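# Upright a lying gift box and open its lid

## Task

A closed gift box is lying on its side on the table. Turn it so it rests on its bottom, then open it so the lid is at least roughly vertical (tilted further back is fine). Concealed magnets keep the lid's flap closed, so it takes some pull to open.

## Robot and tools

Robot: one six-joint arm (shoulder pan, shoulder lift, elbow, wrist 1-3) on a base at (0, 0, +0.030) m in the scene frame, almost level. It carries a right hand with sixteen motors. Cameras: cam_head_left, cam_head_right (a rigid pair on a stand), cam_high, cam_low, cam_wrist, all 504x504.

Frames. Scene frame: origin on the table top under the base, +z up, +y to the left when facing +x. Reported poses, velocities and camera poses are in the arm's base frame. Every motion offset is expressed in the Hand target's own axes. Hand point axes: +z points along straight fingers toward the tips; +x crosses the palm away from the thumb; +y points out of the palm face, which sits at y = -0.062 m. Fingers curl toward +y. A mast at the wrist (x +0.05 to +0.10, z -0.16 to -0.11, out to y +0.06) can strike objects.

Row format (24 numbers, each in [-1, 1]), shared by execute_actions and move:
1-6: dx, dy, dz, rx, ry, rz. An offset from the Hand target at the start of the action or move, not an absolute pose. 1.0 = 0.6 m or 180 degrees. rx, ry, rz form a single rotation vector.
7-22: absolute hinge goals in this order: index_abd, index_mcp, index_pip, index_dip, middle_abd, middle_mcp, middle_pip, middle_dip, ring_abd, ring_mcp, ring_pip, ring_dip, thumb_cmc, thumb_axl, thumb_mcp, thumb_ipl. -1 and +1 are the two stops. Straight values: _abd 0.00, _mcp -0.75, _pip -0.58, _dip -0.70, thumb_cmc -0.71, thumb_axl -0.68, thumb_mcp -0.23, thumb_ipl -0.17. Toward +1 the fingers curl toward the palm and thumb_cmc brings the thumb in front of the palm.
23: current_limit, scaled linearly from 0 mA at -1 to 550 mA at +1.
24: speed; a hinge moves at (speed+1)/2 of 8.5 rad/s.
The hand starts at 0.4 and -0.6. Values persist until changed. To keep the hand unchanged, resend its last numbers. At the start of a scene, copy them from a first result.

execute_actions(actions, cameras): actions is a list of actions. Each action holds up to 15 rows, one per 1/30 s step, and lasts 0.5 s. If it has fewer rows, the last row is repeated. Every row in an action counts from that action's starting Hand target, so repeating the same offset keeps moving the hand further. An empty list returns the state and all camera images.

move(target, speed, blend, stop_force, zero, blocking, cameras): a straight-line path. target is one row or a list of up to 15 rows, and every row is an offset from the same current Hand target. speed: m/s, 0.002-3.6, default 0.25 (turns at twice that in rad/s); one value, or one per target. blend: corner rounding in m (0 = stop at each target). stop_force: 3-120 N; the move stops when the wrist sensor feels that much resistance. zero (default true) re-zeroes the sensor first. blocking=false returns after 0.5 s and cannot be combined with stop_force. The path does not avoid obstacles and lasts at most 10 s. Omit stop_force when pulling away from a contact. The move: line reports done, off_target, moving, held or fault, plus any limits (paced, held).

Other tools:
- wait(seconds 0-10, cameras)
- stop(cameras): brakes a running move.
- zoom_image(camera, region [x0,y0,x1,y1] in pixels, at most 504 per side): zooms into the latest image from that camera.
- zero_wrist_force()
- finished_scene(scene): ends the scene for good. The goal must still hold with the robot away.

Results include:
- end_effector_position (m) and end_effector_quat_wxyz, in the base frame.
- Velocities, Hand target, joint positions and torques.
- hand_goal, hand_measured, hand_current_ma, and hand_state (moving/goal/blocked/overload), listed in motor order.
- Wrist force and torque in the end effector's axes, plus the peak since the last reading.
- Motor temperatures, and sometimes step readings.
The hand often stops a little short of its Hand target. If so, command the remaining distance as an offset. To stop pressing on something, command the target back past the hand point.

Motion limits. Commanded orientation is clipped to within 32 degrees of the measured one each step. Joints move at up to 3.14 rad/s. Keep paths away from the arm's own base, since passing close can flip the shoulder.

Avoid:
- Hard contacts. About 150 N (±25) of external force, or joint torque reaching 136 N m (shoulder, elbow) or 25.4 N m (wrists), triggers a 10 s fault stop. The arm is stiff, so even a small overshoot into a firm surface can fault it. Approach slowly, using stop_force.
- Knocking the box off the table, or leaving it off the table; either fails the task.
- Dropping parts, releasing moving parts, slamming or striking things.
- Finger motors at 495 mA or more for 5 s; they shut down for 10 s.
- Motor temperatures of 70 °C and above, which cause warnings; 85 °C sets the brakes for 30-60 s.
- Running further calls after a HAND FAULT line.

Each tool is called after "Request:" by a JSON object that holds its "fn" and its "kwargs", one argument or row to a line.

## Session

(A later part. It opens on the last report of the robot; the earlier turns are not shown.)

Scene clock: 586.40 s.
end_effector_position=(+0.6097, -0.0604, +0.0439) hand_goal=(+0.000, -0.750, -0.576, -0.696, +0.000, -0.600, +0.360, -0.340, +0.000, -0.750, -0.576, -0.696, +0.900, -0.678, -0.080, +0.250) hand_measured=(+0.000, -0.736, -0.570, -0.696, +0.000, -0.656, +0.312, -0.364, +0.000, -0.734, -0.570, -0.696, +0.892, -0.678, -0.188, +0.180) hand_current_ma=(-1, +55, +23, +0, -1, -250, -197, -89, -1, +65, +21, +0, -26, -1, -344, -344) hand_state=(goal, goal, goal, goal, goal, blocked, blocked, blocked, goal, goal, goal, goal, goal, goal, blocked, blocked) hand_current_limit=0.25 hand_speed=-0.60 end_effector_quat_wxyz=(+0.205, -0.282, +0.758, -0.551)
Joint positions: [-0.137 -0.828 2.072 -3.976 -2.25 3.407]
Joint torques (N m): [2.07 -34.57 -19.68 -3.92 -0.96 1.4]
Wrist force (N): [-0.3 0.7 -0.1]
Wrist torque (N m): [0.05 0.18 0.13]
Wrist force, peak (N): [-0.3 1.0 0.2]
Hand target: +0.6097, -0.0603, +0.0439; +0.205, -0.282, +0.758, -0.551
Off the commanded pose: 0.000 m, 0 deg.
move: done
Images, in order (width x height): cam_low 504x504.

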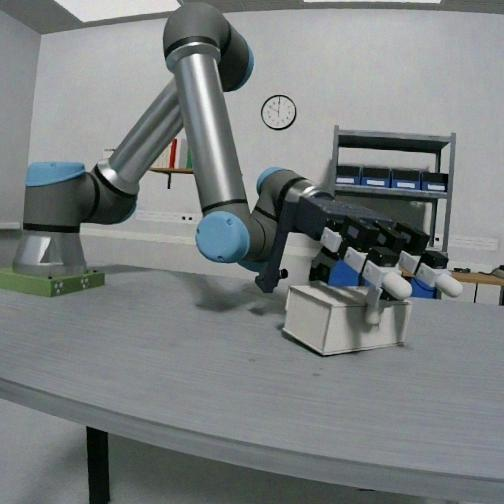

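Request:
{"fn": "execute_actions", "kwargs": {
  "actions": [
    [[0,0,0,0,0,0,0,-0.75,-0.576,-0.696,0,-0.68,0.25,-0.38,0,-0.75,-0.576,-0.696,0.9,-0.678,-0.25,0.12,0.3,-0.7]],
    [[0,0,0,0,0,0,0,-0.75,-0.576,-0.696,0,-0.7,0.0,-0.38,0,-0.75,-0.576,-0.696,0.9,-0.678,-0.7,-0.168,0.5,-0.5]],
    [[0,0,0,0,0,0,0,-0.75,-0.576,-0.696,0,-0.7,0.0,-0.38,0,-0.75,-0.576,-0.696,0.9,-0.678,-0.7,-0.168,0.5,-0.5]]
  ]
}}

Request:
{"fn": "move", "kwargs": {
  "target": [0,-0.2536,-0.0824,0,0,0,0,-0.75,-0.576,-0.696,0,-0.7,0.0,-0.38,0,-0.75,-0.576,-0.696,0.9,-0.678,-0.7,-0.168,0.5,-0.5],
  "speed": 0.15,
  "cameras": ["cam_low","cam_high","cam_head_left"]
}}

Request:
{"fn": "zoom_image", "kwargs": {
  "camera": "cam_high",
  "region": [240, 240, 390, 390]
}}

Request:
{"fn": "zoom_image", "kwargs": {
  "camera": "cam_low",
  "region": [240, 230, 440, 380]
}}

Request:
{"fn": "zoom_image", "kwargs": {
  "camera": "cam_head_left",
  "region": [40, 220, 240, 400]
}}

Scene clock: 629.93 s.
end_effector_position=(+0.6097, -0.0603, +0.0439) hand_goal=(+0.000, -0.750, -0.576, -0.696, +0.000, -0.700, +0.000, -0.380, +0.000, -0.750, -0.576, -0.696, +0.900, -0.678, -0.700, -0.168) hand_measured=(+0.000, -0.736, -0.570, -0.696, +0.000, -0.682, +0.004, -0.382, +0.000, -0.734, -0.570, -0.696, +0.892, -0.678, -0.690, -0.164) hand_current_ma=(-1, +55, +23, +0, -1, +75, +16, -4, -1, +65, +21, +0, -25, -1, +44, +16) hand_state=(goal, goal, goal, goal, goal, goal, goal, goal, goal, goal, goal, goal, goal, goal, goal, goal) hand_current_limit=0.50 hand_speed=-0.50 end_effector_quat_wxyz=(+0.205, -0.282, +0.758, -0.551)
Joint positions: [-0.137 -0.828 2.072 -3.976 -2.25 3.407]
Joint torques (N m): [3.98 -34.84 -16.62 -2.25 -2.18 1.41]
Wrist force (N): [-0.4 -0.2 -0.2]
Wrist torque (N m): [0.02 0.18 0.10]
Wrist force, peak (N): [-0.5 0.9 0.1]
Hand target: +0.6097, -0.0603, +0.0439; +0.205, -0.282, +0.758, -0.551
Off the commanded pose: 0.000 m, 0 deg.
Step readings (end_effector_position):
0: (+0.6097, -0.0603, +0.0439)
1: (+0.6097, -0.0603, +0.0439)
2: (+0.6097, -0.0603, +0.0439)
4: (+0.6097, -0.0603, +0.0439)
8: (+0.6097, -0.0603, +0.0439)
15: (+0.6097, -0.0603, +0.0439)
16: (+0.6097, -0.0603, +0.0439)
17: (+0.6097, -0.0603, +0.0439)
19: (+0.6097, -0.0603, +0.0439)
23: (+0.6097, -0.0603, +0.0439)
30: (+0.6097, -0.0603, +0.0439)
31: (+0.6097, -0.0603, +0.0439)
32: (+0.6097, -0.0603, +0.0439)
34: (+0.6097, -0.0603, +0.0439)
38: (+0.6097, -0.0603, +0.0439)
45: (+0.6097, -0.0603, +0.0439)

Scene clock: 631.70 s.
end_effector_position=(+0.6098, -0.0604, +0.2038) hand_goal=(+0.000, -0.750, -0.576, -0.696, +0.000, -0.700, +0.000, -0.380, +0.000, -0.750, -0.576, -0.696, +0.900, -0.678, -0.700, -0.168) hand_measured=(+0.000, -0.736, -0.570, -0.696, +0.000, -0.682, +0.004, -0.382, +0.000, -0.734, -0.570, -0.696, +0.894, -0.678, -0.690, -0.164) hand_current_ma=(-1, +55, +23, +0, -1, +75, +15, -4, -1, +65, +21, +0, -23, -1, +42, +16) hand_state=(goal, goal, goal, goal, goal, goal, goal, goal, goal, goal, goal, goal, goal, goal, goal, goal) hand_current_limit=0.50 hand_speed=-0.50 end_effector_quat_wxyz=(+0.205, -0.282, +0.758, -0.551)
Joint positions: [-0.137 -1.199 2.048 -3.582 -2.25 3.407]
Joint torques (N m): [-7.94 -42.1 -26.54 -0.33 1.41 1.75]
Wrist force (N): [-0.6 0.1 0.2]
Wrist torque (N m): [0.04 0.21 0.09]
Wrist force, peak (N): [-0.5 1.0 0.1]
Hand target: +0.6098, -0.0604, +0.2039; +0.205, -0.282, +0.758, -0.551
Off the commanded pose: 0.000 m, 0 deg.
move: done
Images, in order (width x height): cam_head_left 504x504, cam_high 504x504, cam_low 504x504.

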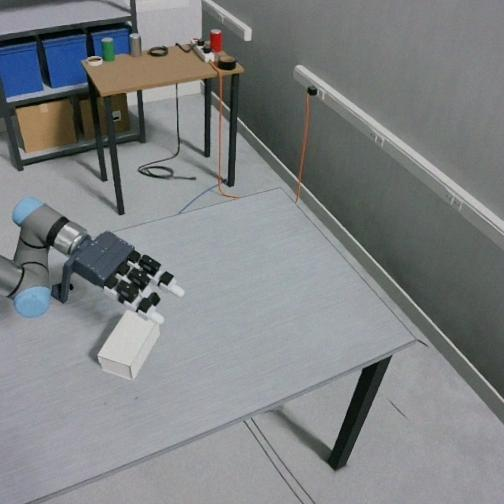

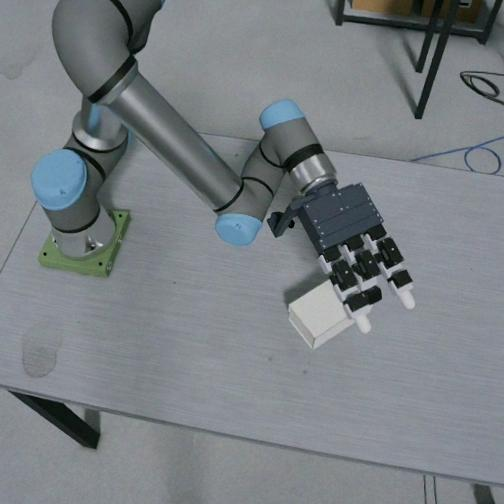

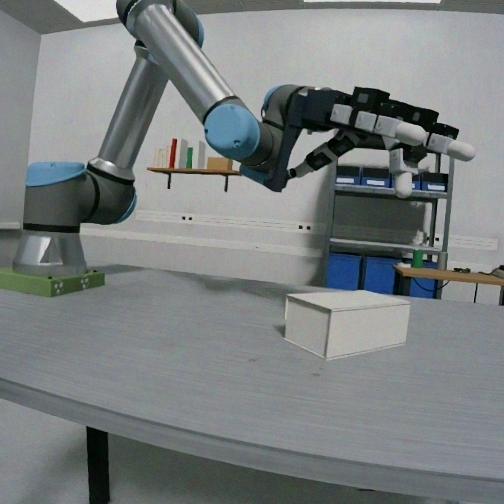

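Scaled by 3.360.

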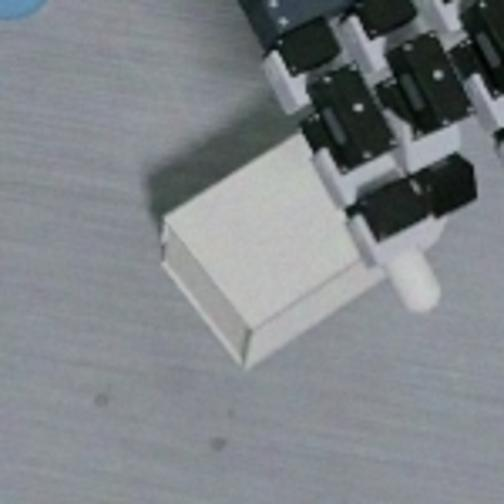

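Scaled by 2.520.

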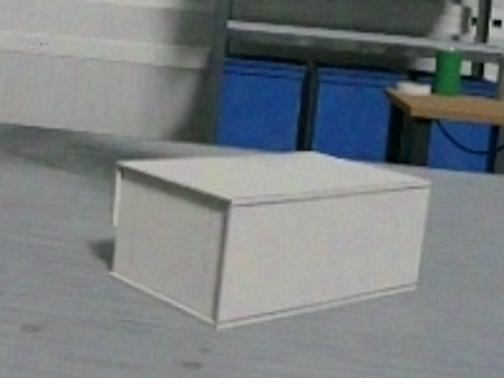

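Scaled by 2.520.

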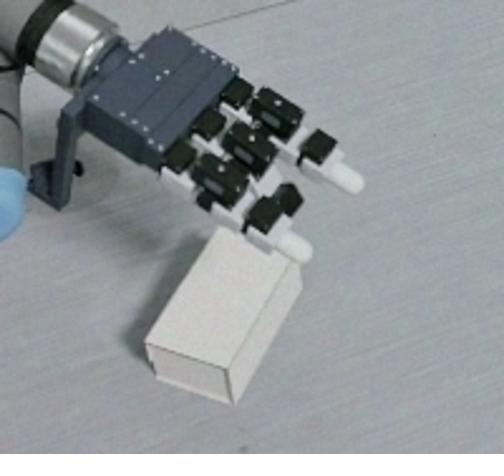

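Request:
{"fn": "zoom_image", "kwargs": {
  "camera": "cam_high",
  "region": [330, 230, 430, 340]
}}

Scaled by 4.582.

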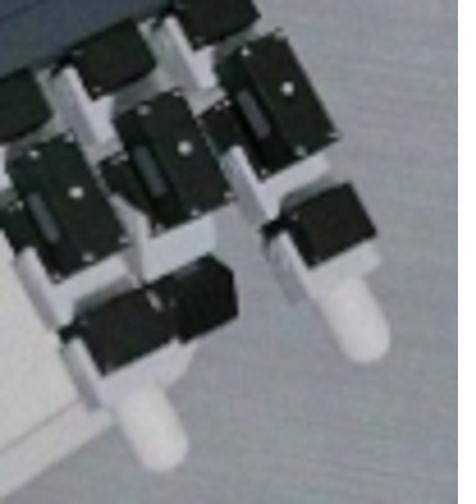

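Request:
{"fn": "move", "kwargs": {
  "target": [
    [0.0266,0.0098,-0.03,0,-0.4755,-0.1545,0,-0.411,-0.212,-0.696,0,-0.411,-0.212,-0.696,0,-0.411,-0.212,-0.696,0.9,-0.678,-0.7,-0.168,0.5,-0.3],
    [0.0532,0.0195,-0.0601,0,-0.951,-0.309,0,-0.411,-0.212,-0.696,0,-0.411,-0.212,-0.696,0,-0.411,-0.212,-0.696,0.9,-0.678,-0.7,-0.168,0.5,-0.3]
  ],
  "speed": 0.32,
  "blend": [0.01,0],
  "cameras": ["cam_low","cam_high","cam_head_left"]
}}

Request:
{"fn": "zoom_image", "kwargs": {
  "camera": "cam_high",
  "region": [220, 200, 370, 350]
}}

Scene clock: 743.93 s.
end_effector_position=(+0.5608, -0.0526, +0.2039) hand_goal=(+0.000, -0.412, -0.212, -0.696, +0.000, -0.412, -0.212, -0.696, +0.000, -0.412, -0.212, -0.696, +0.900, -0.678, -0.700, -0.168) hand_measured=(+0.000, -0.408, -0.214, -0.696, +0.000, -0.406, -0.208, -0.694, +0.000, -0.406, -0.214, -0.696, +0.894, -0.678, -0.690, -0.164) hand_current_ma=(-1, +16, -4, +0, -1, +18, +13, +8, -1, +21, -4, +0, -22, -1, +42, +16) hand_state=(goal, goal, goal, goal, goal, goal, goal, goal, goal, goal, goal, goal, goal, goal, goal, goal) hand_current_limit=0.50 hand_speed=-0.30 end_effector_quat_wxyz=(-0.551, +0.758, +0.282, -0.205)
Joint positions: [-0.439 -0.82 0.881 -0.402 -1.173 0.137]
Joint torques (N m): [4.55 -44.82 -27.94 2.65 -1.53 -1.7]
Wrist force (N): [-0.3 -0.6 -0.5]
Wrist torque (N m): [0.06 0.18 0.18]
Wrist force, peak (N): [-0.4 1.3 -0.3]
Hand target: +0.5608, -0.0526, +0.2039; -0.551, +0.758, +0.282, -0.205
Off the commanded pose: 0.000 m, 0 deg.
move: done
Images, in order (width x height): cam_head_left 504x504, cam_high 504x504, cam_low 504x504.

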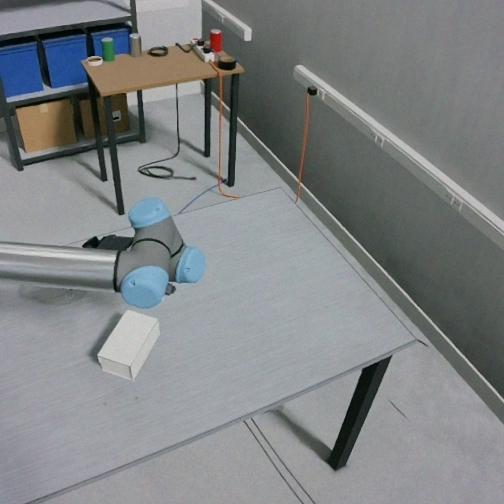

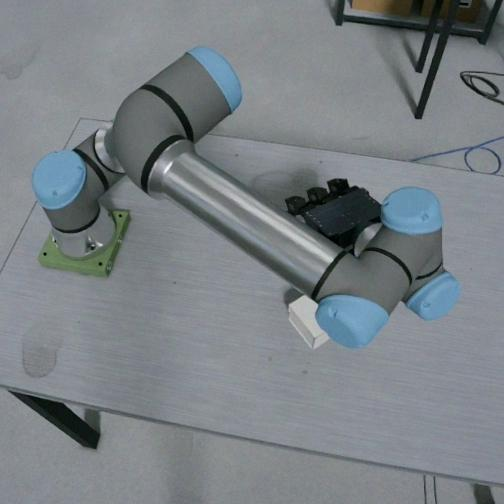

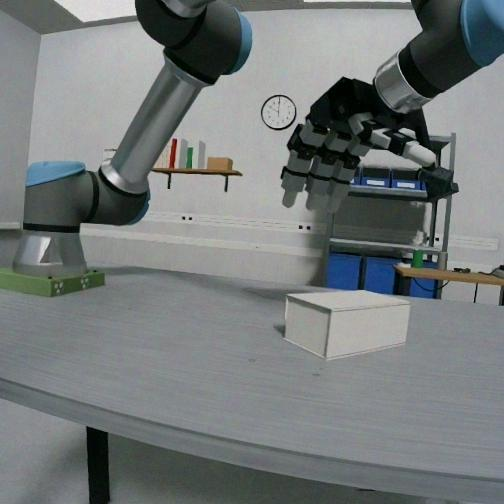

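Scaled by 3.360.

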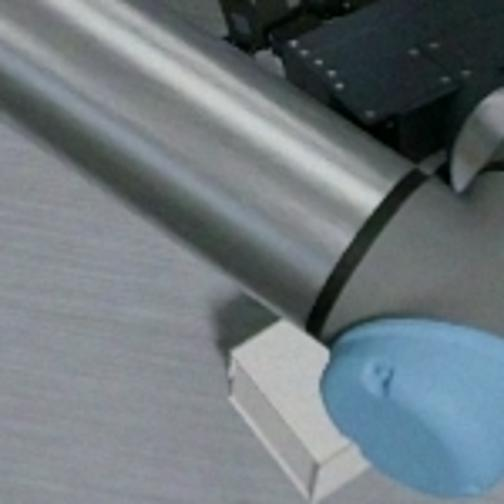

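Request:
{"fn": "execute_actions", "kwargs": {
  "actions": [],
  "cameras": ["cam_wrist","cam_head_right"]
}}

Scene clock: 756.30 s.
end_effector_position=(+0.5608, -0.0526, +0.2039) hand_goal=(+0.000, -0.412, -0.212, -0.696, +0.000, -0.412, -0.212, -0.696, +0.000, -0.412, -0.212, -0.696, +0.900, -0.678, -0.700, -0.168) hand_measured=(+0.000, -0.408, -0.214, -0.696, +0.000, -0.406, -0.208, -0.694, +0.000, -0.406, -0.214, -0.696, +0.894, -0.678, -0.690, -0.164) hand_current_ma=(-1, +16, -4, +0, -1, +18, +13, +8, -1, +21, -4, +0, -22, -1, +42, +16) hand_state=(goal, goal, goal, goal, goal, goal, goal, goal, goal, goal, goal, goal, goal, goal, goal, goal) hand_current_limit=0.50 hand_speed=-0.30 end_effector_quat_wxyz=(-0.551, +0.758, +0.282, -0.205)
Joint positions: [-0.439 -0.82 0.881 -0.402 -1.173 0.137]
Joint velocities: within noise
Joint torques (N m): [4.98 -46.23 -29.74 2.41 -1.39 -1.89]
Motor temperatures (°C): [28 35 28 34 29 29]
Wrist force (N): [-0.2 -0.5 -0.2]
Wrist torque (N m): [0.04 0.16 0.18]
Wrist force, peak (N): [-0.1 -0.5 -0.7]
Hand target: +0.5608, -0.0526, +0.2039; -0.551, +0.758, +0.282, -0.205
Off the commanded pose: 0.000 m, 0 deg.
camera_calibration:
cam_wrist: T_world_to_cam=[[-0.493302, -0.64099, -0.588035, 0.401346], [-0.01937, -0.667751, 0.744133, -0.211008], [-0.869642, 0.378472, 0.316987, 0.566953], [0, 0, 0, 1]] pos_world=[0.686944, -0.0982182, 0.213306]
Images, in order (width x height): cam_head_right 504x504, cam_wrist 504x504.

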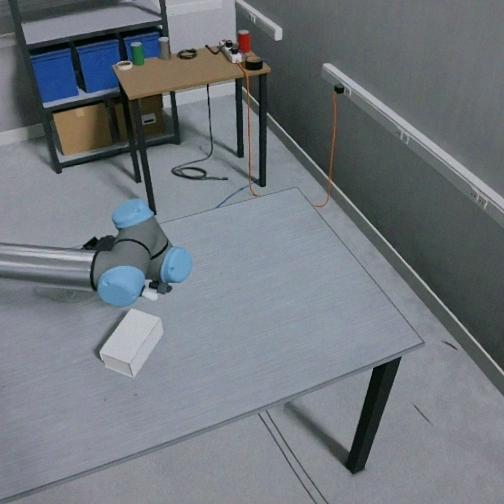

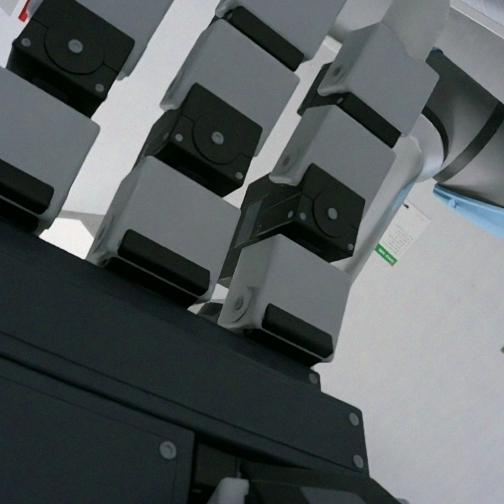

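Request:
{"fn": "move", "kwargs": {
  "target": [0,0.1807,0.0587,0,0,0,0,-0.411,-0.212,-0.696,0,-0.411,-0.212,-0.696,0,-0.411,-0.212,-0.696,0.9,-0.678,-0.7,-0.168,0.5,-0.3],
  "speed": 0.12
}}

Request:
{"fn": "move", "kwargs": {
  "target": [0,0.0919,0.0299,0,0,0,0,-0.411,-0.212,-0.696,0,-0.411,-0.212,-0.696,0,-0.411,-0.212,-0.696,0.9,-0.678,-0.7,-0.168,0.5,-0.3],
  "speed": 0.03,
  "stop_force": 4,
  "cameras": ["cam_low","cam_high","cam_head_left","cam_head_right"]
}}

Request:
{"fn": "zoom_image", "kwargs": {
  "camera": "cam_low",
  "region": [240, 180, 440, 380]
}}

Scene clock: 776.83 s.
end_effector_position=(+0.5608, -0.0525, +0.0901) hand_goal=(+0.000, -0.412, -0.212, -0.696, +0.000, -0.412, -0.212, -0.696, +0.000, -0.412, -0.212, -0.696, +0.900, -0.678, -0.700, -0.168) hand_measured=(+0.000, -0.408, -0.214, -0.696, +0.000, -0.406, -0.208, -0.694, +0.000, -0.406, -0.214, -0.696, +0.894, -0.678, -0.690, -0.164) hand_current_ma=(-1, +16, -4, +0, -1, +18, +13, +8, -1, +21, -4, +0, -22, -1, +42, +16) hand_state=(goal, goal, goal, goal, goal, goal, goal, goal, goal, goal, goal, goal, goal, goal, goal, goal) hand_current_limit=0.50 hand_speed=-0.30 end_effector_quat_wxyz=(-0.551, +0.758, +0.282, -0.205)
Joint positions: [-0.439 -0.761 1.071 -0.652 -1.173 0.137]
Joint torques (N m): [-6.52 -45.08 -3.22 -0.76 2.25 1.77]
Wrist force (N): [-0.3 -0.4 0.0]
Wrist torque (N m): [-0.01 0.15 0.17]
Wrist force, peak (N): [-0.1 -1.4 -0.7]
Hand target: +0.5608, -0.0525, +0.0899; -0.551, +0.758, +0.282, -0.205
Off the commanded pose: 0.000 m, 0 deg.
move: done

Scene clock: 779.83 s.
end_effector_position=(+0.5608, -0.0525, +0.0319) hand_goal=(+0.000, -0.412, -0.212, -0.696, +0.000, -0.412, -0.212, -0.696, +0.000, -0.412, -0.212, -0.696, +0.900, -0.678, -0.700, -0.168) hand_measured=(+0.000, -0.408, -0.214, -0.696, +0.000, -0.406, -0.208, -0.694, +0.000, -0.406, -0.214, -0.696, +0.894, -0.678, -0.690, -0.164) hand_current_ma=(-1, +16, -4, +0, -1, +18, +13, +8, -1, +21, -4, +0, -22, -1, +42, +16) hand_state=(goal, goal, goal, goal, goal, goal, goal, goal, goal, goal, goal, goal, goal, goal, goal, goal) hand_current_limit=0.50 hand_speed=-0.30 end_effector_quat_wxyz=(-0.551, +0.758, +0.282, -0.205)
Joint positions: [-0.439 -0.706 1.128 -0.763 -1.173 0.137]
Joint torques (N m): [2.1 -47.63 -4.77 -0.69 2.13 1.05]
Wrist force (N): [-0.4 -0.4 -0.1]
Wrist torque (N m): [0.04 0.18 0.16]
Wrist force, peak (N): [-0.3 -0.6 -0.6]
Hand target: +0.5608, -0.0525, +0.0319; -0.551, +0.758, +0.282, -0.205
Off the commanded pose: 0.000 m, 0 deg.
move: done
Images, in order (width x height): cam_head_left 504x504, cam_head_right 504x504, cam_high 504x504, cam_low 504x504.

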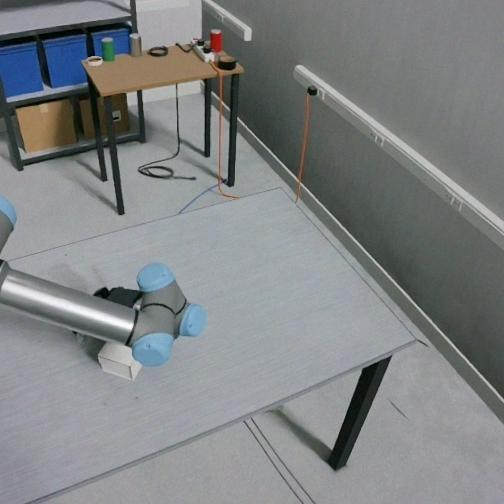

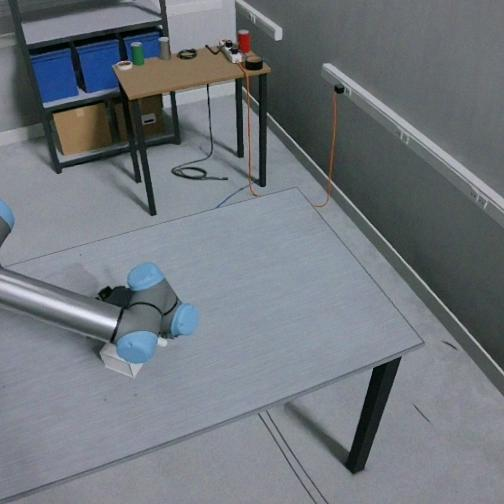

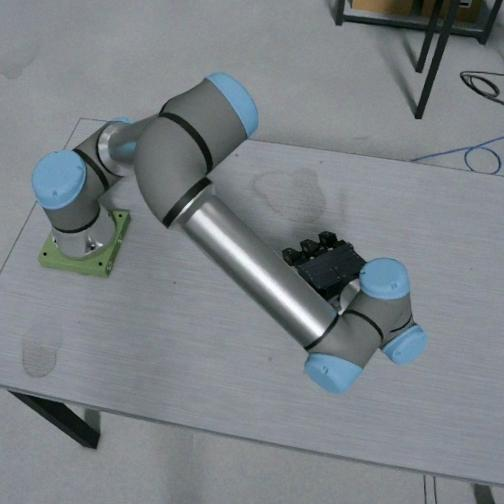

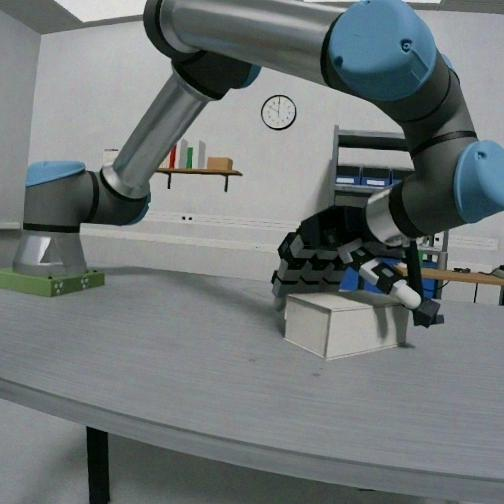

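Scaled by 2.520.

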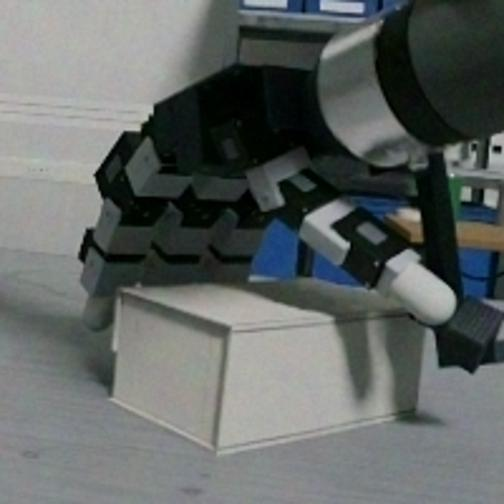

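Request:
{"fn": "execute_actions", "kwargs": {
  "actions": [
    [[0,0,0,0,0,0,0,-0.425,-0.577,-0.4,0,-0.425,-0.577,-0.4,0,-0.425,-0.577,-0.4,0.9,-0.678,-0.6,-0.168,0.5,-0.4]],
    [[0,0,0,0,0,0,0,-0.425,-0.577,0.246,0,-0.425,-0.577,0.246,0,-0.425,-0.577,0.246,0.9,-0.678,-0.5,-0.168,0.4,-0.5]],
    [[0,0,0,0,0,0,0,-0.24,-0.577,0.3,0,-0.24,-0.577,0.3,0,-0.24,-0.577,0.3,0.9,-0.678,-0.45,-0.168,0.2,-0.6]]
  ],
  "cameras": ["cam_low"]
}}

Request:
{"fn": "zoom_image", "kwargs": {
  "camera": "cam_low",
  "region": [240, 200, 440, 400]
}}

Scene clock: 797.53 s.
end_effector_position=(+0.5608, -0.0525, +0.0319) hand_goal=(+0.000, -0.240, -0.578, +0.300, +0.000, -0.240, -0.578, +0.300, +0.000, -0.240, -0.578, +0.300, +0.900, -0.678, -0.450, -0.168) hand_measured=(+0.000, -0.236, -0.572, +0.298, +0.000, -0.236, -0.574, +0.298, +0.000, -0.236, -0.572, +0.296, +0.894, -0.678, -0.450, -0.164) hand_current_ma=(-1, +11, +18, -9, -1, +12, +15, -8, -1, +14, +17, -10, -22, -1, +2, +14) hand_state=(goal, goal, goal, goal, goal, goal, goal, goal, goal, goal, goal, goal, goal, goal, goal, goal) hand_current_limit=0.20 hand_speed=-0.60 end_effector_quat_wxyz=(-0.551, +0.758, +0.282, -0.205)
Joint positions: [-0.439 -0.706 1.128 -0.763 -1.173 0.137]
Joint torques (N m): [4.98 -48.88 -4.53 1.21 2.1 1.63]
Wrist force (N): [-0.2 -0.4 -0.3]
Wrist torque (N m): [0.07 0.15 0.18]
Wrist force, peak (N): [-0.4 -1.2 -0.1]
Hand target: +0.5608, -0.0525, +0.0319; -0.551, +0.758, +0.282, -0.205
Off the commanded pose: 0.000 m, 0 deg.
Step readings (end_effector_position):
0: (+0.5608, -0.0525, +0.0319)
1: (+0.5608, -0.0525, +0.0319)
2: (+0.5608, -0.0525, +0.0319)
4: (+0.5608, -0.0525, +0.0319)
8: (+0.5608, -0.0525, +0.0319)
15: (+0.5608, -0.0525, +0.0319)
16: (+0.5608, -0.0525, +0.0319)
17: (+0.5608, -0.0525, +0.0319)
19: (+0.5608, -0.0525, +0.0319)
23: (+0.5608, -0.0525, +0.0319)
30: (+0.5608, -0.0525, +0.0319)
31: (+0.5608, -0.0525, +0.0319)
32: (+0.5608, -0.0525, +0.0319)
34: (+0.5608, -0.0525, +0.0319)
38: (+0.5608, -0.0525, +0.0319)
45: (+0.5608, -0.0525, +0.0319)
Images, in order (width x height): cam_low 504x504.

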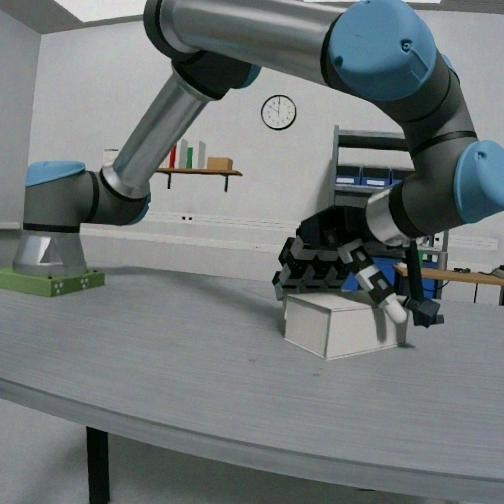

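Scaled by 2.520.

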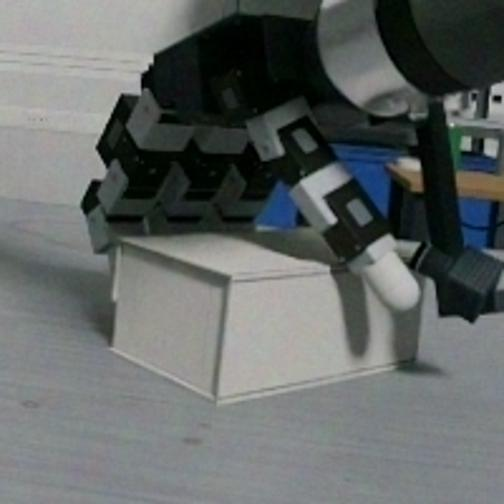

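Request:
{"fn": "execute_actions", "kwargs": {
  "actions": [
    [[0,0,0,0,0,0,0,-0.18,-0.577,0.3,0,-0.18,-0.577,0.3,0,-0.18,-0.577,0.3,0.9,-0.678,-0.45,-0.168,0.0,-0.7]],
    [[0,0,0,0,0,0,0,-0.1,-0.577,0.33,0,-0.1,-0.577,0.33,0,-0.1,-0.577,0.33,0.9,-0.678,-0.45,-0.168,0.0,-0.7]]
  ],
  "cameras": []
}}

Scene clock: 807.37 s.
end_effector_position=(+0.5608, -0.0525, +0.0319) hand_goal=(+0.000, -0.100, -0.578, +0.330, +0.000, -0.100, -0.578, +0.330, +0.000, -0.100, -0.578, +0.330, +0.900, -0.678, -0.450, -0.168) hand_measured=(+0.000, -0.098, -0.574, +0.326, +0.000, -0.098, -0.574, +0.328, +0.000, -0.098, -0.574, +0.326, +0.894, -0.678, -0.450, -0.164) hand_current_ma=(-1, +6, +14, -9, -1, +7, +12, -9, -1, +8, +13, -10, -22, -1, +2, +14) hand_state=(goal, goal, goal, goal, goal, goal, goal, goal, goal, goal, goal, goal, goal, goal, goal, goal) hand_current_limit=0.00 hand_speed=-0.70 end_effector_quat_wxyz=(-0.551, +0.758, +0.282, -0.205)
Joint positions: [-0.439 -0.706 1.128 -0.763 -1.173 0.137]
Joint torques (N m): [4.78 -49.72 -5.93 1.73 1.82 1.53]
Wrist force (N): [-0.4 -0.7 -0.5]
Wrist torque (N m): [0.09 0.18 0.15]
Wrist force, peak (N): [-0.5 -0.7 -0.4]
Hand target: +0.5608, -0.0525, +0.0319; -0.551, +0.758, +0.282, -0.205
Off the commanded pose: 0.000 m, 0 deg.
Step readings (end_effector_position):
0: (+0.5608, -0.0525, +0.0319)
1: (+0.5608, -0.0525, +0.0319)
2: (+0.5608, -0.0525, +0.0319)
4: (+0.5608, -0.0525, +0.0319)
8: (+0.5608, -0.0525, +0.0319)
15: (+0.5608, -0.0525, +0.0319)
16: (+0.5608, -0.0525, +0.0319)
17: (+0.5608, -0.0525, +0.0319)
19: (+0.5608, -0.0525, +0.0319)
23: (+0.5608, -0.0525, +0.0319)
30: (+0.5608, -0.0525, +0.0319)
No camera images: "cameras" was empty.

Request:
{"fn": "execute_actions", "kwargs": {
  "actions": [
    [[0,0,0,0,0,0,0,-0.24,-0.577,0.3,0,-0.24,-0.577,0.3,0,-0.24,-0.577,0.3,0.9,-0.678,-0.45,-0.168,0.2,-0.5]]
  ]
}}

Request:
{"fn": "move", "kwargs": {
  "target": [0,0.0113,-0.0349,0,0,0,0,-0.24,-0.577,0.3,0,-0.24,-0.577,0.3,0,-0.24,-0.577,0.3,0.9,-0.678,-0.45,-0.168,0.2,-0.5],
  "speed": 0.03,
  "stop_force": 3
}}

Request:
{"fn": "execute_actions", "kwargs": {
  "actions": [
    [[0,0,0,0,0,0,0,-0.18,-0.577,0.3,0,-0.18,-0.577,0.3,0,-0.18,-0.577,0.3,0.9,-0.678,-0.45,-0.168,0.0,-0.7]],
    [[0,0,0,0,0,0,0,-0.1,-0.577,0.33,0,-0.1,-0.577,0.33,0,-0.1,-0.577,0.33,0.9,-0.678,-0.45,-0.168,-0.3,-0.7]]
  ],
  "cameras": ["cam_low"]
}}

Scene clock: 823.70 s.
end_effector_position=(+0.5608, -0.0525, +0.0319) hand_goal=(+0.000, -0.240, -0.578, +0.300, +0.000, -0.240, -0.578, +0.300, +0.000, -0.240, -0.578, +0.300, +0.900, -0.678, -0.450, -0.168) hand_measured=(+0.000, -0.228, -0.574, +0.302, +0.000, -0.226, -0.574, +0.302, +0.000, -0.224, -0.574, +0.302, +0.894, -0.678, -0.450, -0.164) hand_current_ma=(-1, +49, +13, +7, -1, +55, +11, +6, -1, +60, +12, +7, -22, -1, +2, +14) hand_state=(goal, goal, goal, goal, goal, goal, goal, goal, goal, goal, goal, goal, goal, goal, goal, goal) hand_current_limit=0.20 hand_speed=-0.50 end_effector_quat_wxyz=(-0.551, +0.758, +0.282, -0.205)
Joint positions: [-0.439 -0.706 1.128 -0.763 -1.173 0.137]
Joint torques (N m): [4.27 -51.49 -6.99 1.69 1.58 1.21]
Wrist force (N): [-0.3 -0.7 -0.3]
Wrist torque (N m): [0.04 0.16 0.16]
Wrist force, peak (N): [-0.2 -0.9 -0.2]
Hand target: +0.5608, -0.0525, +0.0319; -0.551, +0.758, +0.282, -0.205
Off the commanded pose: 0.000 m, 0 deg.
Step readings (end_effector_position):
0: (+0.5608, -0.0525, +0.0319)
1: (+0.5608, -0.0525, +0.0319)
2: (+0.5608, -0.0525, +0.0319)
4: (+0.5608, -0.0525, +0.0319)
8: (+0.5608, -0.0525, +0.0319)
15: (+0.5608, -0.0525, +0.0319)

Scene clock: 825.50 s.
end_effector_position=(+0.5751, -0.0692, +0.0320) hand_goal=(+0.000, -0.240, -0.578, +0.300, +0.000, -0.240, -0.578, +0.300, +0.000, -0.240, -0.578, +0.300, +0.900, -0.678, -0.450, -0.168) hand_measured=(+0.000, -0.228, -0.574, +0.302, +0.000, -0.226, -0.574, +0.302, +0.000, -0.224, -0.574, +0.302, +0.894, -0.678, -0.450, -0.164) hand_current_ma=(-1, +49, +13, +7, -1, +55, +11, +6, -1, +60, +12, +7, -22, -1, +2, +14) hand_state=(goal, goal, goal, goal, goal, goal, goal, goal, goal, goal, goal, goal, goal, goal, goal, goal) hand_current_limit=0.20 hand_speed=-0.50 end_effector_quat_wxyz=(-0.551, +0.758, +0.282, -0.205)
Joint positions: [-0.451 -0.66 1.04 -0.72 -1.184 0.133]
Joint torques (N m): [-7.64 -49.85 -28.4 2.43 -1.35 -1.8]
Wrist force (N): [-0.4 -0.3 -0.4]
Wrist torque (N m): [0.09 0.18 0.19]
Wrist force, peak (N): [-0.6 -0.7 -0.2]
Hand target: +0.5751, -0.0692, +0.0320; -0.551, +0.758, +0.282, -0.205
Off the commanded pose: 0.000 m, 0 deg.
move: done

Scene clock: 826.70 s.
end_effector_position=(+0.5751, -0.0692, +0.0320) hand_goal=(+0.000, -0.100, -0.578, +0.330, +0.000, -0.100, -0.578, +0.330, +0.000, -0.100, -0.578, +0.330, +0.900, -0.678, -0.450, -0.168) hand_measured=(+0.000, -0.098, -0.574, +0.326, +0.000, -0.100, -0.576, +0.326, +0.000, -0.100, -0.578, +0.326, +0.894, -0.678, -0.450, -0.164) hand_current_ma=(-1, +4, +11, -10, -1, +1, +6, -13, -1, +0, -1, -15, -22, -1, +2, +14) hand_state=(goal, goal, goal, goal, goal, goal, goal, goal, goal, goal, goal, goal, goal, goal, goal, goal) hand_current_limit=-0.30 hand_speed=-0.70 end_effector_quat_wxyz=(-0.551, +0.758, +0.282, -0.205)
Joint positions: [-0.451 -0.66 1.04 -0.72 -1.184 0.132]
Joint torques (N m): [-7.6 -49.64 -28.34 0.51 -1.28 -1.55]
Wrist force (N): [-0.2 -0.4 0.0]
Wrist torque (N m): [0.10 0.14 0.20]
Wrist force, peak (N): [-0.6 -0.6 -0.1]
Hand target: +0.5751, -0.0692, +0.0320; -0.551, +0.758, +0.282, -0.205
Off the commanded pose: 0.000 m, 0 deg.
Step readings (end_effector_position):
0: (+0.5751, -0.0692, +0.0320)
1: (+0.5751, -0.0692, +0.0320)
2: (+0.5751, -0.0692, +0.0320)
4: (+0.5751, -0.0692, +0.0320)
8: (+0.5751, -0.0692, +0.0320)
15: (+0.5751, -0.0692, +0.0320)
16: (+0.5751, -0.0692, +0.0320)
17: (+0.5751, -0.0692, +0.0320)
19: (+0.5751, -0.0692, +0.0320)
23: (+0.5751, -0.0692, +0.0320)
30: (+0.5751, -0.0692, +0.0320)
Images, in order (width x height): cam_low 504x504.

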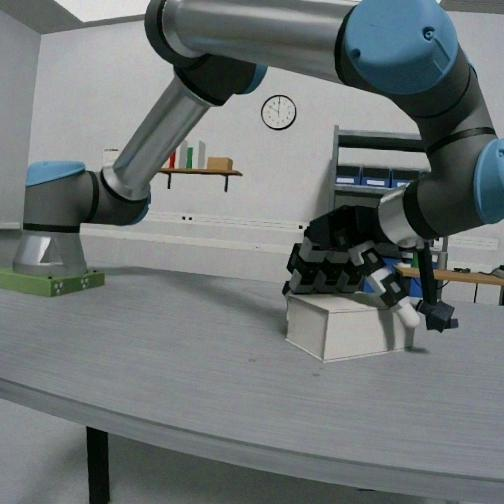

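Request:
{"fn": "execute_actions", "kwargs": {
  "actions": [
    [[0,0,0,0,0,0,0,-0.1,-0.577,0.33,0,-0.1,-0.577,0.33,0,-0.1,-0.577,0.33,0.9,-0.678,-0.25,-0.168,0.0,-0.7]],
    [[0,0,0,0,0,0,0,-0.1,-0.577,0.33,0,-0.1,-0.577,0.33,0,-0.1,-0.577,0.33,0.9,-0.678,-0.17,-0.1,0.3,-0.7]],
    [[0,0,0,0,0,0,0,-0.05,-0.577,0.36,0,-0.05,-0.577,0.38,0,-0.05,-0.577,0.36,0.9,-0.678,-0.12,-0.05,0.5,-0.7]]
  ],
  "cameras": ["cam_low"]
}}

Request:
{"fn": "zoom_image", "kwargs": {
  "camera": "cam_low",
  "region": [240, 200, 440, 400]
}}

Scene clock: 844.50 s.
end_effector_position=(+0.5751, -0.0692, +0.0320) hand_goal=(+0.000, -0.050, -0.578, +0.360, +0.000, -0.050, -0.578, +0.380, +0.000, -0.050, -0.578, +0.360, +0.900, -0.678, -0.120, -0.050) hand_measured=(+0.000, -0.100, -0.596, +0.338, +0.000, -0.104, -0.598, +0.344, +0.000, -0.106, -0.596, +0.338, +0.900, -0.676, -0.264, -0.100) hand_current_ma=(-1, -219, -64, -80, -1, -241, -72, -143, -1, -254, -66, -87, +2, +9, -412, -287) hand_state=(goal, blocked, goal, blocked, goal, blocked, goal, blocked, goal, blocked, goal, blocked, goal, goal, blocked, blocked) hand_current_limit=0.50 hand_speed=-0.70 end_effector_quat_wxyz=(-0.551, +0.758, +0.282, -0.205)
Joint positions: [-0.451 -0.66 1.04 -0.72 -1.184 0.132]
Joint torques (N m): [-4.72 -52.23 -27.04 -0.14 -1.05 -0.77]
Wrist force (N): [-0.3 0.5 -0.3]
Wrist torque (N m): [0.17 0.16 0.23]
Wrist force, peak (N): [-0.3 -2.4 -2.0]
Hand target: +0.5751, -0.0692, +0.0320; -0.551, +0.758, +0.282, -0.205
Off the commanded pose: 0.000 m, 0 deg.
Step readings (end_effector_position):
0: (+0.5751, -0.0692, +0.0320)
1: (+0.5751, -0.0692, +0.0320)
2: (+0.5751, -0.0692, +0.0320)
4: (+0.5751, -0.0692, +0.0320)
8: (+0.5751, -0.0692, +0.0320)
15: (+0.5751, -0.0692, +0.0320)
16: (+0.5751, -0.0692, +0.0320)
17: (+0.5751, -0.0692, +0.0320)
19: (+0.5751, -0.0692, +0.0320)
23: (+0.5751, -0.0692, +0.0320)
30: (+0.5751, -0.0692, +0.0320)
31: (+0.5751, -0.0692, +0.0320)
32: (+0.5751, -0.0692, +0.0320)
34: (+0.5751, -0.0692, +0.0320)
38: (+0.5751, -0.0692, +0.0320)
45: (+0.5751, -0.0692, +0.0320)
Images, in order (width x height): cam_low 504x504.

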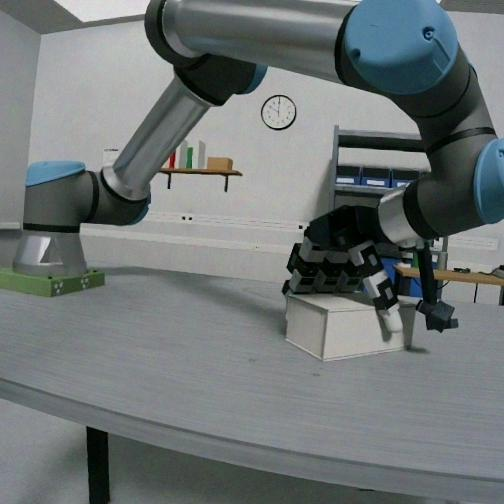

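Scaled by 2.520.

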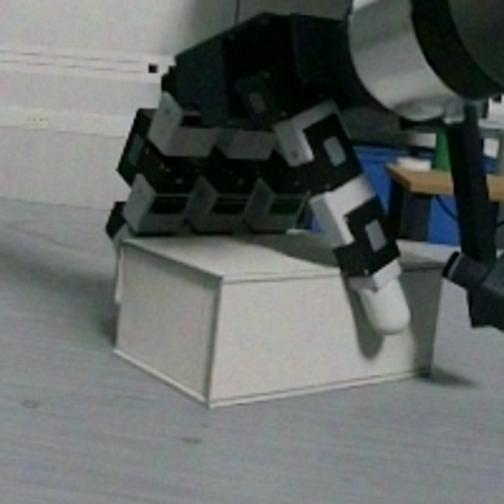

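Request:
{"fn": "execute_actions", "kwargs": {
  "actions": [
    [[0,0,0,0,0,0,0,-0.1,-0.5,0.6,0,-0.05,-0.577,0.38,0,-0.1,-0.5,0.6,0.9,-0.678,-0.1,0.0,0.7,-0.85]],
    [[0,0,0,0,0,0,0,-0.12,-0.4,0.8,0,-0.05,-0.577,0.38,0,-0.12,-0.4,0.8,0.9,-0.678,-0.1,0.0,0.7,-0.85]],
    [[0,0,0,0,0,0,0,-0.12,-0.4,0.8,0,-0.05,-0.577,0.38,0,-0.12,-0.4,0.8,0.9,-0.678,-0.1,0.0,0.7,-0.85]]
  ],
  "cameras": ["cam_low"]
}}

Request:
{"fn": "zoom_image", "kwargs": {
  "camera": "cam_low",
  "region": [240, 200, 440, 400]
}}

Scene clock: 858.90 s.
end_effector_position=(+0.5751, -0.0692, +0.0320) hand_goal=(+0.000, -0.120, -0.400, +0.800, +0.000, -0.050, -0.578, +0.380, +0.000, -0.120, -0.400, +0.800, +0.900, -0.678, -0.100, +0.000) hand_measured=(+0.000, -0.166, -0.486, +0.750, -0.002, -0.086, -0.594, +0.380, -0.002, -0.174, -0.472, +0.752, +0.894, -0.680, -0.386, -0.064) hand_current_ma=(-1, -199, -377, -212, -2, -157, -60, +1, -4, -242, -309, -202, -19, -5, -468, -377) hand_state=(goal, blocked, blocked, blocked, goal, blocked, goal, goal, goal, blocked, blocked, blocked, goal, goal, blocked, blocked) hand_current_limit=0.70 hand_speed=-0.85 end_effector_quat_wxyz=(-0.551, +0.758, +0.282, -0.205)
Joint positions: [-0.451 -0.66 1.04 -0.72 -1.184 0.132]
Joint torques (N m): [-2.69 -54.63 -25.72 -0.08 -0.78 0.11]
Wrist force (N): [-0.5 1.0 0.0]
Wrist torque (N m): [0.18 0.19 0.20]
Wrist force, peak (N): [-0.3 1.1 -0.1]
Hand target: +0.5751, -0.0692, +0.0320; -0.551, +0.758, +0.282, -0.205
Off the commanded pose: 0.000 m, 0 deg.
Step readings (end_effector_position):
0: (+0.5751, -0.0692, +0.0320)
1: (+0.5751, -0.0692, +0.0320)
2: (+0.5751, -0.0692, +0.0320)
4: (+0.5751, -0.0692, +0.0320)
8: (+0.5751, -0.0692, +0.0320)
15: (+0.5751, -0.0692, +0.0320)
16: (+0.5751, -0.0692, +0.0320)
17: (+0.5751, -0.0692, +0.0320)
19: (+0.5751, -0.0692, +0.0320)
23: (+0.5751, -0.0692, +0.0320)
30: (+0.5751, -0.0692, +0.0320)
31: (+0.5751, -0.0692, +0.0320)
32: (+0.5751, -0.0692, +0.0320)
34: (+0.5751, -0.0692, +0.0320)
38: (+0.5751, -0.0692, +0.0320)
45: (+0.5751, -0.0692, +0.0320)
Images, in order (width x height): cam_low 504x504.

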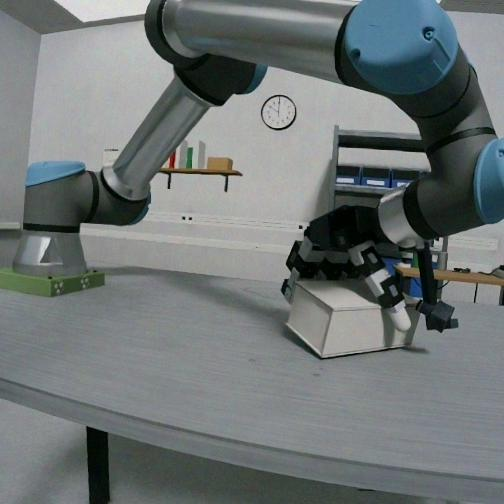

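Scaled by 2.520.

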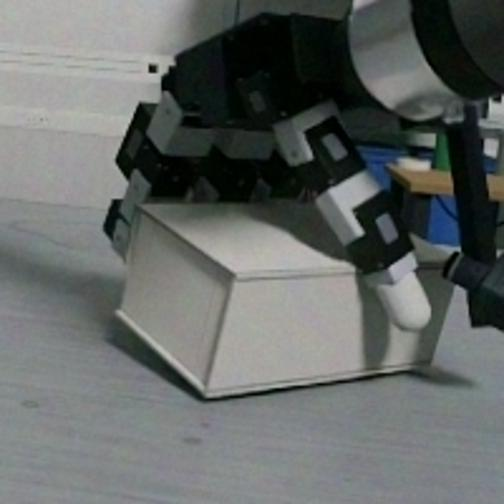

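Request:
{"fn": "execute_actions", "kwargs": {
  "actions": [
    [[0,0,0,0,0,0,0,-0.2,-0.35,0.95,0,-0.05,-0.577,0.42,0,-0.2,-0.35,0.95,0.9,-0.678,-0.1,0.0,0.7,-0.85]],
    [[0,0,0,0,0,0,0,-0.25,-0.3,1.0,0,-0.05,-0.577,0.45,0,-0.25,-0.3,1.0,0.9,-0.678,-0.1,0.0,0.7,-0.85]],
    [[0,0,0,0,0,0,0,-0.3,-0.2,1.0,0,-0.05,-0.577,0.45,0,-0.3,-0.2,1.0,0.9,-0.678,-0.1,0.0,0.7,-0.85]]
  ],
  "cameras": ["cam_low"]
}}

Request:
{"fn": "zoom_image", "kwargs": {
  "camera": "cam_low",
  "region": [240, 200, 440, 400]
}}

Scene clock: 872.13 s.
end_effector_position=(+0.5751, -0.0692, +0.0320) hand_goal=(+0.000, -0.300, -0.200, +1.000, +0.000, -0.050, -0.578, +0.450, +0.000, -0.300, -0.200, +1.000, +0.900, -0.678, -0.100, +0.000) hand_measured=(+0.000, -0.298, -0.214, +0.994, +0.000, -0.096, -0.606, +0.428, -0.002, -0.302, -0.216, +0.994, +0.894, -0.678, -0.334, -0.024) hand_current_ma=(-1, +6, -52, -22, +1, -197, -110, -81, -4, -5, -57, -20, -23, +3, -468, -131) hand_state=(goal, goal, goal, goal, goal, blocked, blocked, blocked, goal, goal, goal, goal, goal, goal, blocked, blocked) hand_current_limit=0.70 hand_speed=-0.85 end_effector_quat_wxyz=(-0.551, +0.758, +0.282, -0.205)
Joint positions: [-0.451 -0.66 1.04 -0.72 -1.184 0.132]
Joint torques (N m): [0.5 -55.75 -24.87 -0.1 -0.43 0.94]
Wrist force (N): [-0.5 0.9 0.0]
Wrist torque (N m): [0.16 0.18 0.20]
Wrist force, peak (N): [-0.4 1.3 0.1]
Hand target: +0.5751, -0.0692, +0.0320; -0.551, +0.758, +0.282, -0.205
Off the commanded pose: 0.000 m, 0 deg.
Step readings (end_effector_position):
0: (+0.5751, -0.0692, +0.0320)
1: (+0.5751, -0.0692, +0.0320)
2: (+0.5751, -0.0692, +0.0320)
4: (+0.5751, -0.0692, +0.0320)
8: (+0.5751, -0.0692, +0.0320)
15: (+0.5751, -0.0692, +0.0320)
16: (+0.5751, -0.0692, +0.0320)
17: (+0.5751, -0.0692, +0.0320)
19: (+0.5751, -0.0692, +0.0320)
23: (+0.5751, -0.0692, +0.0320)
30: (+0.5751, -0.0692, +0.0320)
31: (+0.5751, -0.0692, +0.0320)
32: (+0.5751, -0.0692, +0.0320)
34: (+0.5751, -0.0692, +0.0320)
38: (+0.5751, -0.0692, +0.0320)
45: (+0.5751, -0.0692, +0.0320)
Images, in order (width x height): cam_low 504x504.

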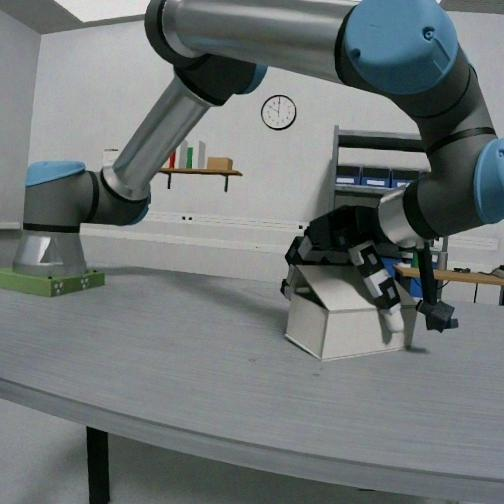

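Scaled by 2.520.

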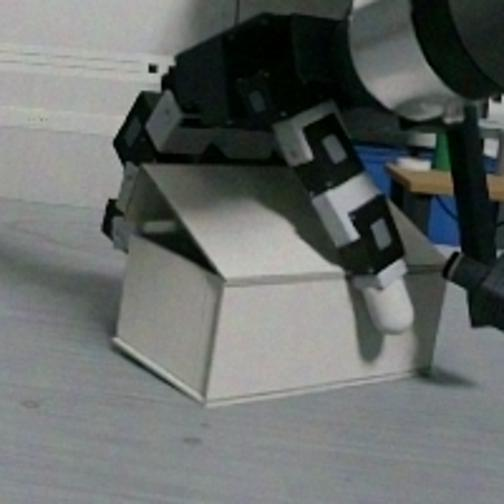

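Request:
{"fn": "execute_actions", "kwargs": {
  "actions": [
    [[0,0,0,0,0,0,0,-0.3,-0.2,1.0,0,-0.2,-0.577,0.3,0,-0.3,-0.2,1.0,0.9,-0.678,-0.5,-0.168,0.5,-0.7]],
    [[0,0,0,0,0,0,0,-0.3,-0.2,1.0,0,-0.3,-0.577,0.1,0,-0.3,-0.2,1.0,0.9,-0.678,-0.73,-0.168,0.5,-0.6]]
  ],
  "cameras": []
}}

Request:
{"fn": "move", "kwargs": {
  "target": [0,-0.0399,-0.0313,0,0,0,0,-0.3,-0.2,1.0,0,-0.3,-0.577,0.1,0,-0.3,-0.2,1.0,0.9,-0.678,-0.73,-0.168,0.5,-0.6],
  "speed": 0.03,
  "stop_force": 5,
  "cameras": ["cam_low","cam_high"]
}}

Request:
{"fn": "zoom_image", "kwargs": {
  "camera": "cam_low",
  "region": [240, 180, 440, 380]
}}

Scene clock: 907.13 s.
end_effector_position=(+0.5751, -0.0692, +0.0320) hand_goal=(+0.000, -0.300, -0.200, +1.000, +0.000, -0.300, -0.578, +0.100, +0.000, -0.300, -0.200, +1.000, +0.900, -0.678, -0.730, -0.168) hand_measured=(+0.000, -0.298, -0.204, +0.996, +0.000, -0.284, -0.580, +0.102, -0.002, -0.296, -0.202, +0.996, +0.894, -0.678, -0.720, -0.164) hand_current_ma=(-1, +7, -16, -13, +1, +61, -3, +7, -4, +12, -7, -11, -23, +3, +46, +15) hand_state=(goal, goal, goal, goal, goal, goal, goal, goal, goal, goal, goal, goal, goal, goal, goal, goal) hand_current_limit=0.50 hand_speed=-0.60 end_effector_quat_wxyz=(-0.551, +0.758, +0.282, -0.205)
Joint positions: [-0.451 -0.66 1.04 -0.72 -1.184 0.133]
Joint torques (N m): [2.7 -57.55 -23.53 -0.07 -0.16 1.21]
Wrist force (N): [-0.3 -0.3 -0.3]
Wrist torque (N m): [0.07 0.16 0.20]
Wrist force, peak (N): [-0.5 1.2 -0.1]
Hand target: +0.5751, -0.0692, +0.0320; -0.551, +0.758, +0.282, -0.205
Off the commanded pose: 0.000 m, 0 deg.
Step readings (end_effector_position):
0: (+0.5751, -0.0692, +0.0320)
1: (+0.5751, -0.0692, +0.0320)
2: (+0.5751, -0.0692, +0.0320)
4: (+0.5751, -0.0692, +0.0320)
8: (+0.5751, -0.0692, +0.0320)
15: (+0.5751, -0.0692, +0.0320)
16: (+0.5751, -0.0692, +0.0320)
17: (+0.5751, -0.0692, +0.0320)
19: (+0.5751, -0.0692, +0.0320)
23: (+0.5751, -0.0692, +0.0320)
30: (+0.5751, -0.0692, +0.0320)
No camera images: "cameras" was empty.

Scene clock: 909.10 s.
end_effector_position=(+0.5820, -0.0771, +0.0605) hand_goal=(+0.000, -0.300, -0.200, +1.000, +0.000, -0.300, -0.578, +0.100, +0.000, -0.300, -0.200, +1.000, +0.900, -0.678, -0.730, -0.168) hand_measured=(+0.000, -0.298, -0.204, +0.996, +0.000, -0.284, -0.580, +0.102, -0.002, -0.296, -0.202, +0.996, +0.894, -0.678, -0.720, -0.164) hand_current_ma=(-1, +9, -10, -9, +1, +61, -3, +7, -4, +12, -7, -11, -23, +3, +46, +15) hand_state=(goal, goal, goal, goal, goal, goal, goal, goal, goal, goal, goal, goal, goal, goal, goal, goal) hand_current_limit=0.50 hand_speed=-0.60 end_effector_quat_wxyz=(-0.551, +0.758, +0.282, -0.205)
Joint positions: [-0.457 -0.663 0.969 -0.644 -1.19 0.13]
Joint torques (N m): [-8.51 -49.6 -29.03 2.5 -1.37 -1.88]
Wrist force (N): [-0.4 -0.2 -0.2]
Wrist torque (N m): [0.03 0.18 0.19]
Wrist force, peak (N): [-0.5 -0.6 0.0]
Hand target: +0.5820, -0.0771, +0.0605; -0.551, +0.758, +0.282, -0.205
Off the commanded pose: 0.000 m, 0 deg.
move: done
Images, in order (width x height): cam_high 504x504, cam_low 504x504.

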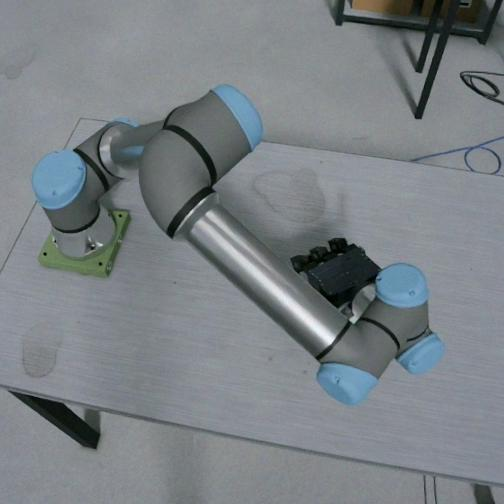

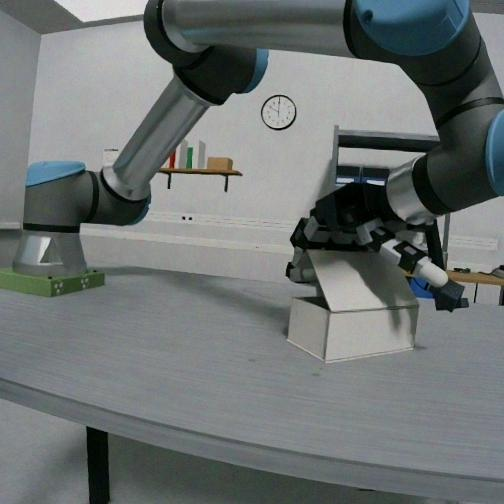

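Scaled by 2.520.

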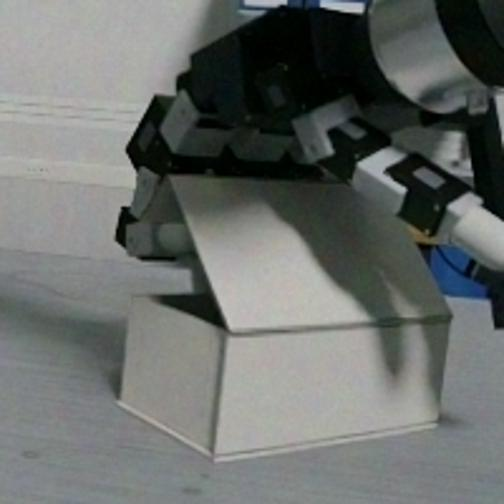

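Request:
{"fn": "move", "kwargs": {
  "target": [
    [0,-0.0268,-0.0525,0,0,0,0,-0.3,-0.2,1.0,0,-0.3,-0.577,0.1,0,-0.3,-0.2,1.0,0.9,-0.678,-0.73,-0.168,0.5,-0.6],
    [0,-0.0402,-0.092,0,0,0,0,-0.3,-0.2,1.0,0,-0.3,-0.577,0.1,0,-0.3,-0.2,1.0,0.9,-0.678,-0.73,-0.168,0.5,-0.6]
  ],
  "speed": 0.03,
  "stop_force": 6,
  "blend": [0.01,0],
  "cameras": ["cam_low","cam_high"]
}}

Request:
{"fn": "zoom_image", "kwargs": {
  "camera": "cam_low",
  "region": [240, 150, 460, 370]
}}

Scene clock: 960.87 s.
end_effector_position=(+0.6114, -0.1112, +0.1005) hand_goal=(+0.000, -0.300, -0.200, +1.000, +0.000, -0.300, -0.578, +0.100, +0.000, -0.300, -0.200, +1.000, +0.900, -0.678, -0.730, -0.168) hand_measured=(+0.000, -0.298, -0.204, +0.998, +0.000, -0.284, -0.580, +0.102, -0.002, -0.296, -0.202, +0.996, +0.894, -0.678, -0.720, -0.164) hand_current_ma=(-1, +10, -10, -9, +1, +61, -3, +7, -4, +12, -7, -11, -23, +3, +46, +15) hand_state=(goal, goal, goal, goal, goal, goal, goal, goal, goal, goal, goal, goal, goal, goal, goal, goal) hand_current_limit=0.50 hand_speed=-0.60 end_effector_quat_wxyz=(-0.551, +0.758, +0.282, -0.205)
Joint positions: [-0.479 -0.568 0.683 -0.451 -1.211 0.122]
Joint torques (N m): [-8.78 -53.83 -30 2.51 -1.5 -1.77]
Wrist force (N): [-0.5 0.0 -0.1]
Wrist torque (N m): [0.06 0.16 0.17]
Wrist force, peak (N): [-0.6 0.1 -0.5]
Hand target: +0.6114, -0.1112, +0.1005; -0.551, +0.758, +0.282, -0.205
Off the commanded pose: 0.000 m, 0 deg.
move: done
Images, in order (width x height): cam_high 504x504, cam_low 504x504.

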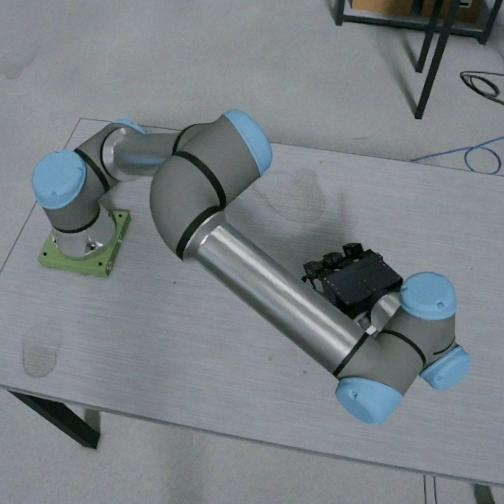

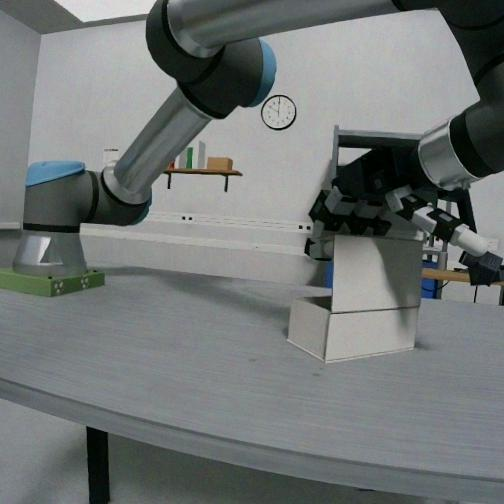

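Scaled by 2.291.

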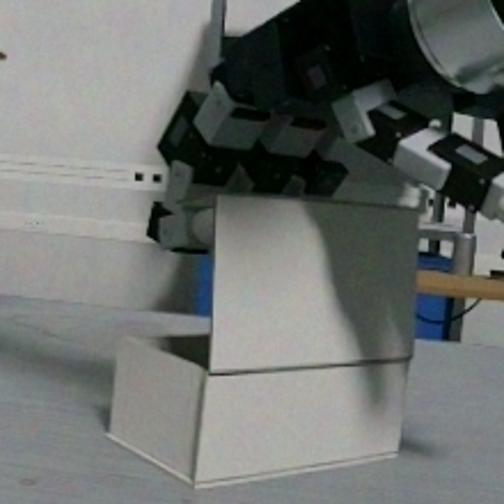

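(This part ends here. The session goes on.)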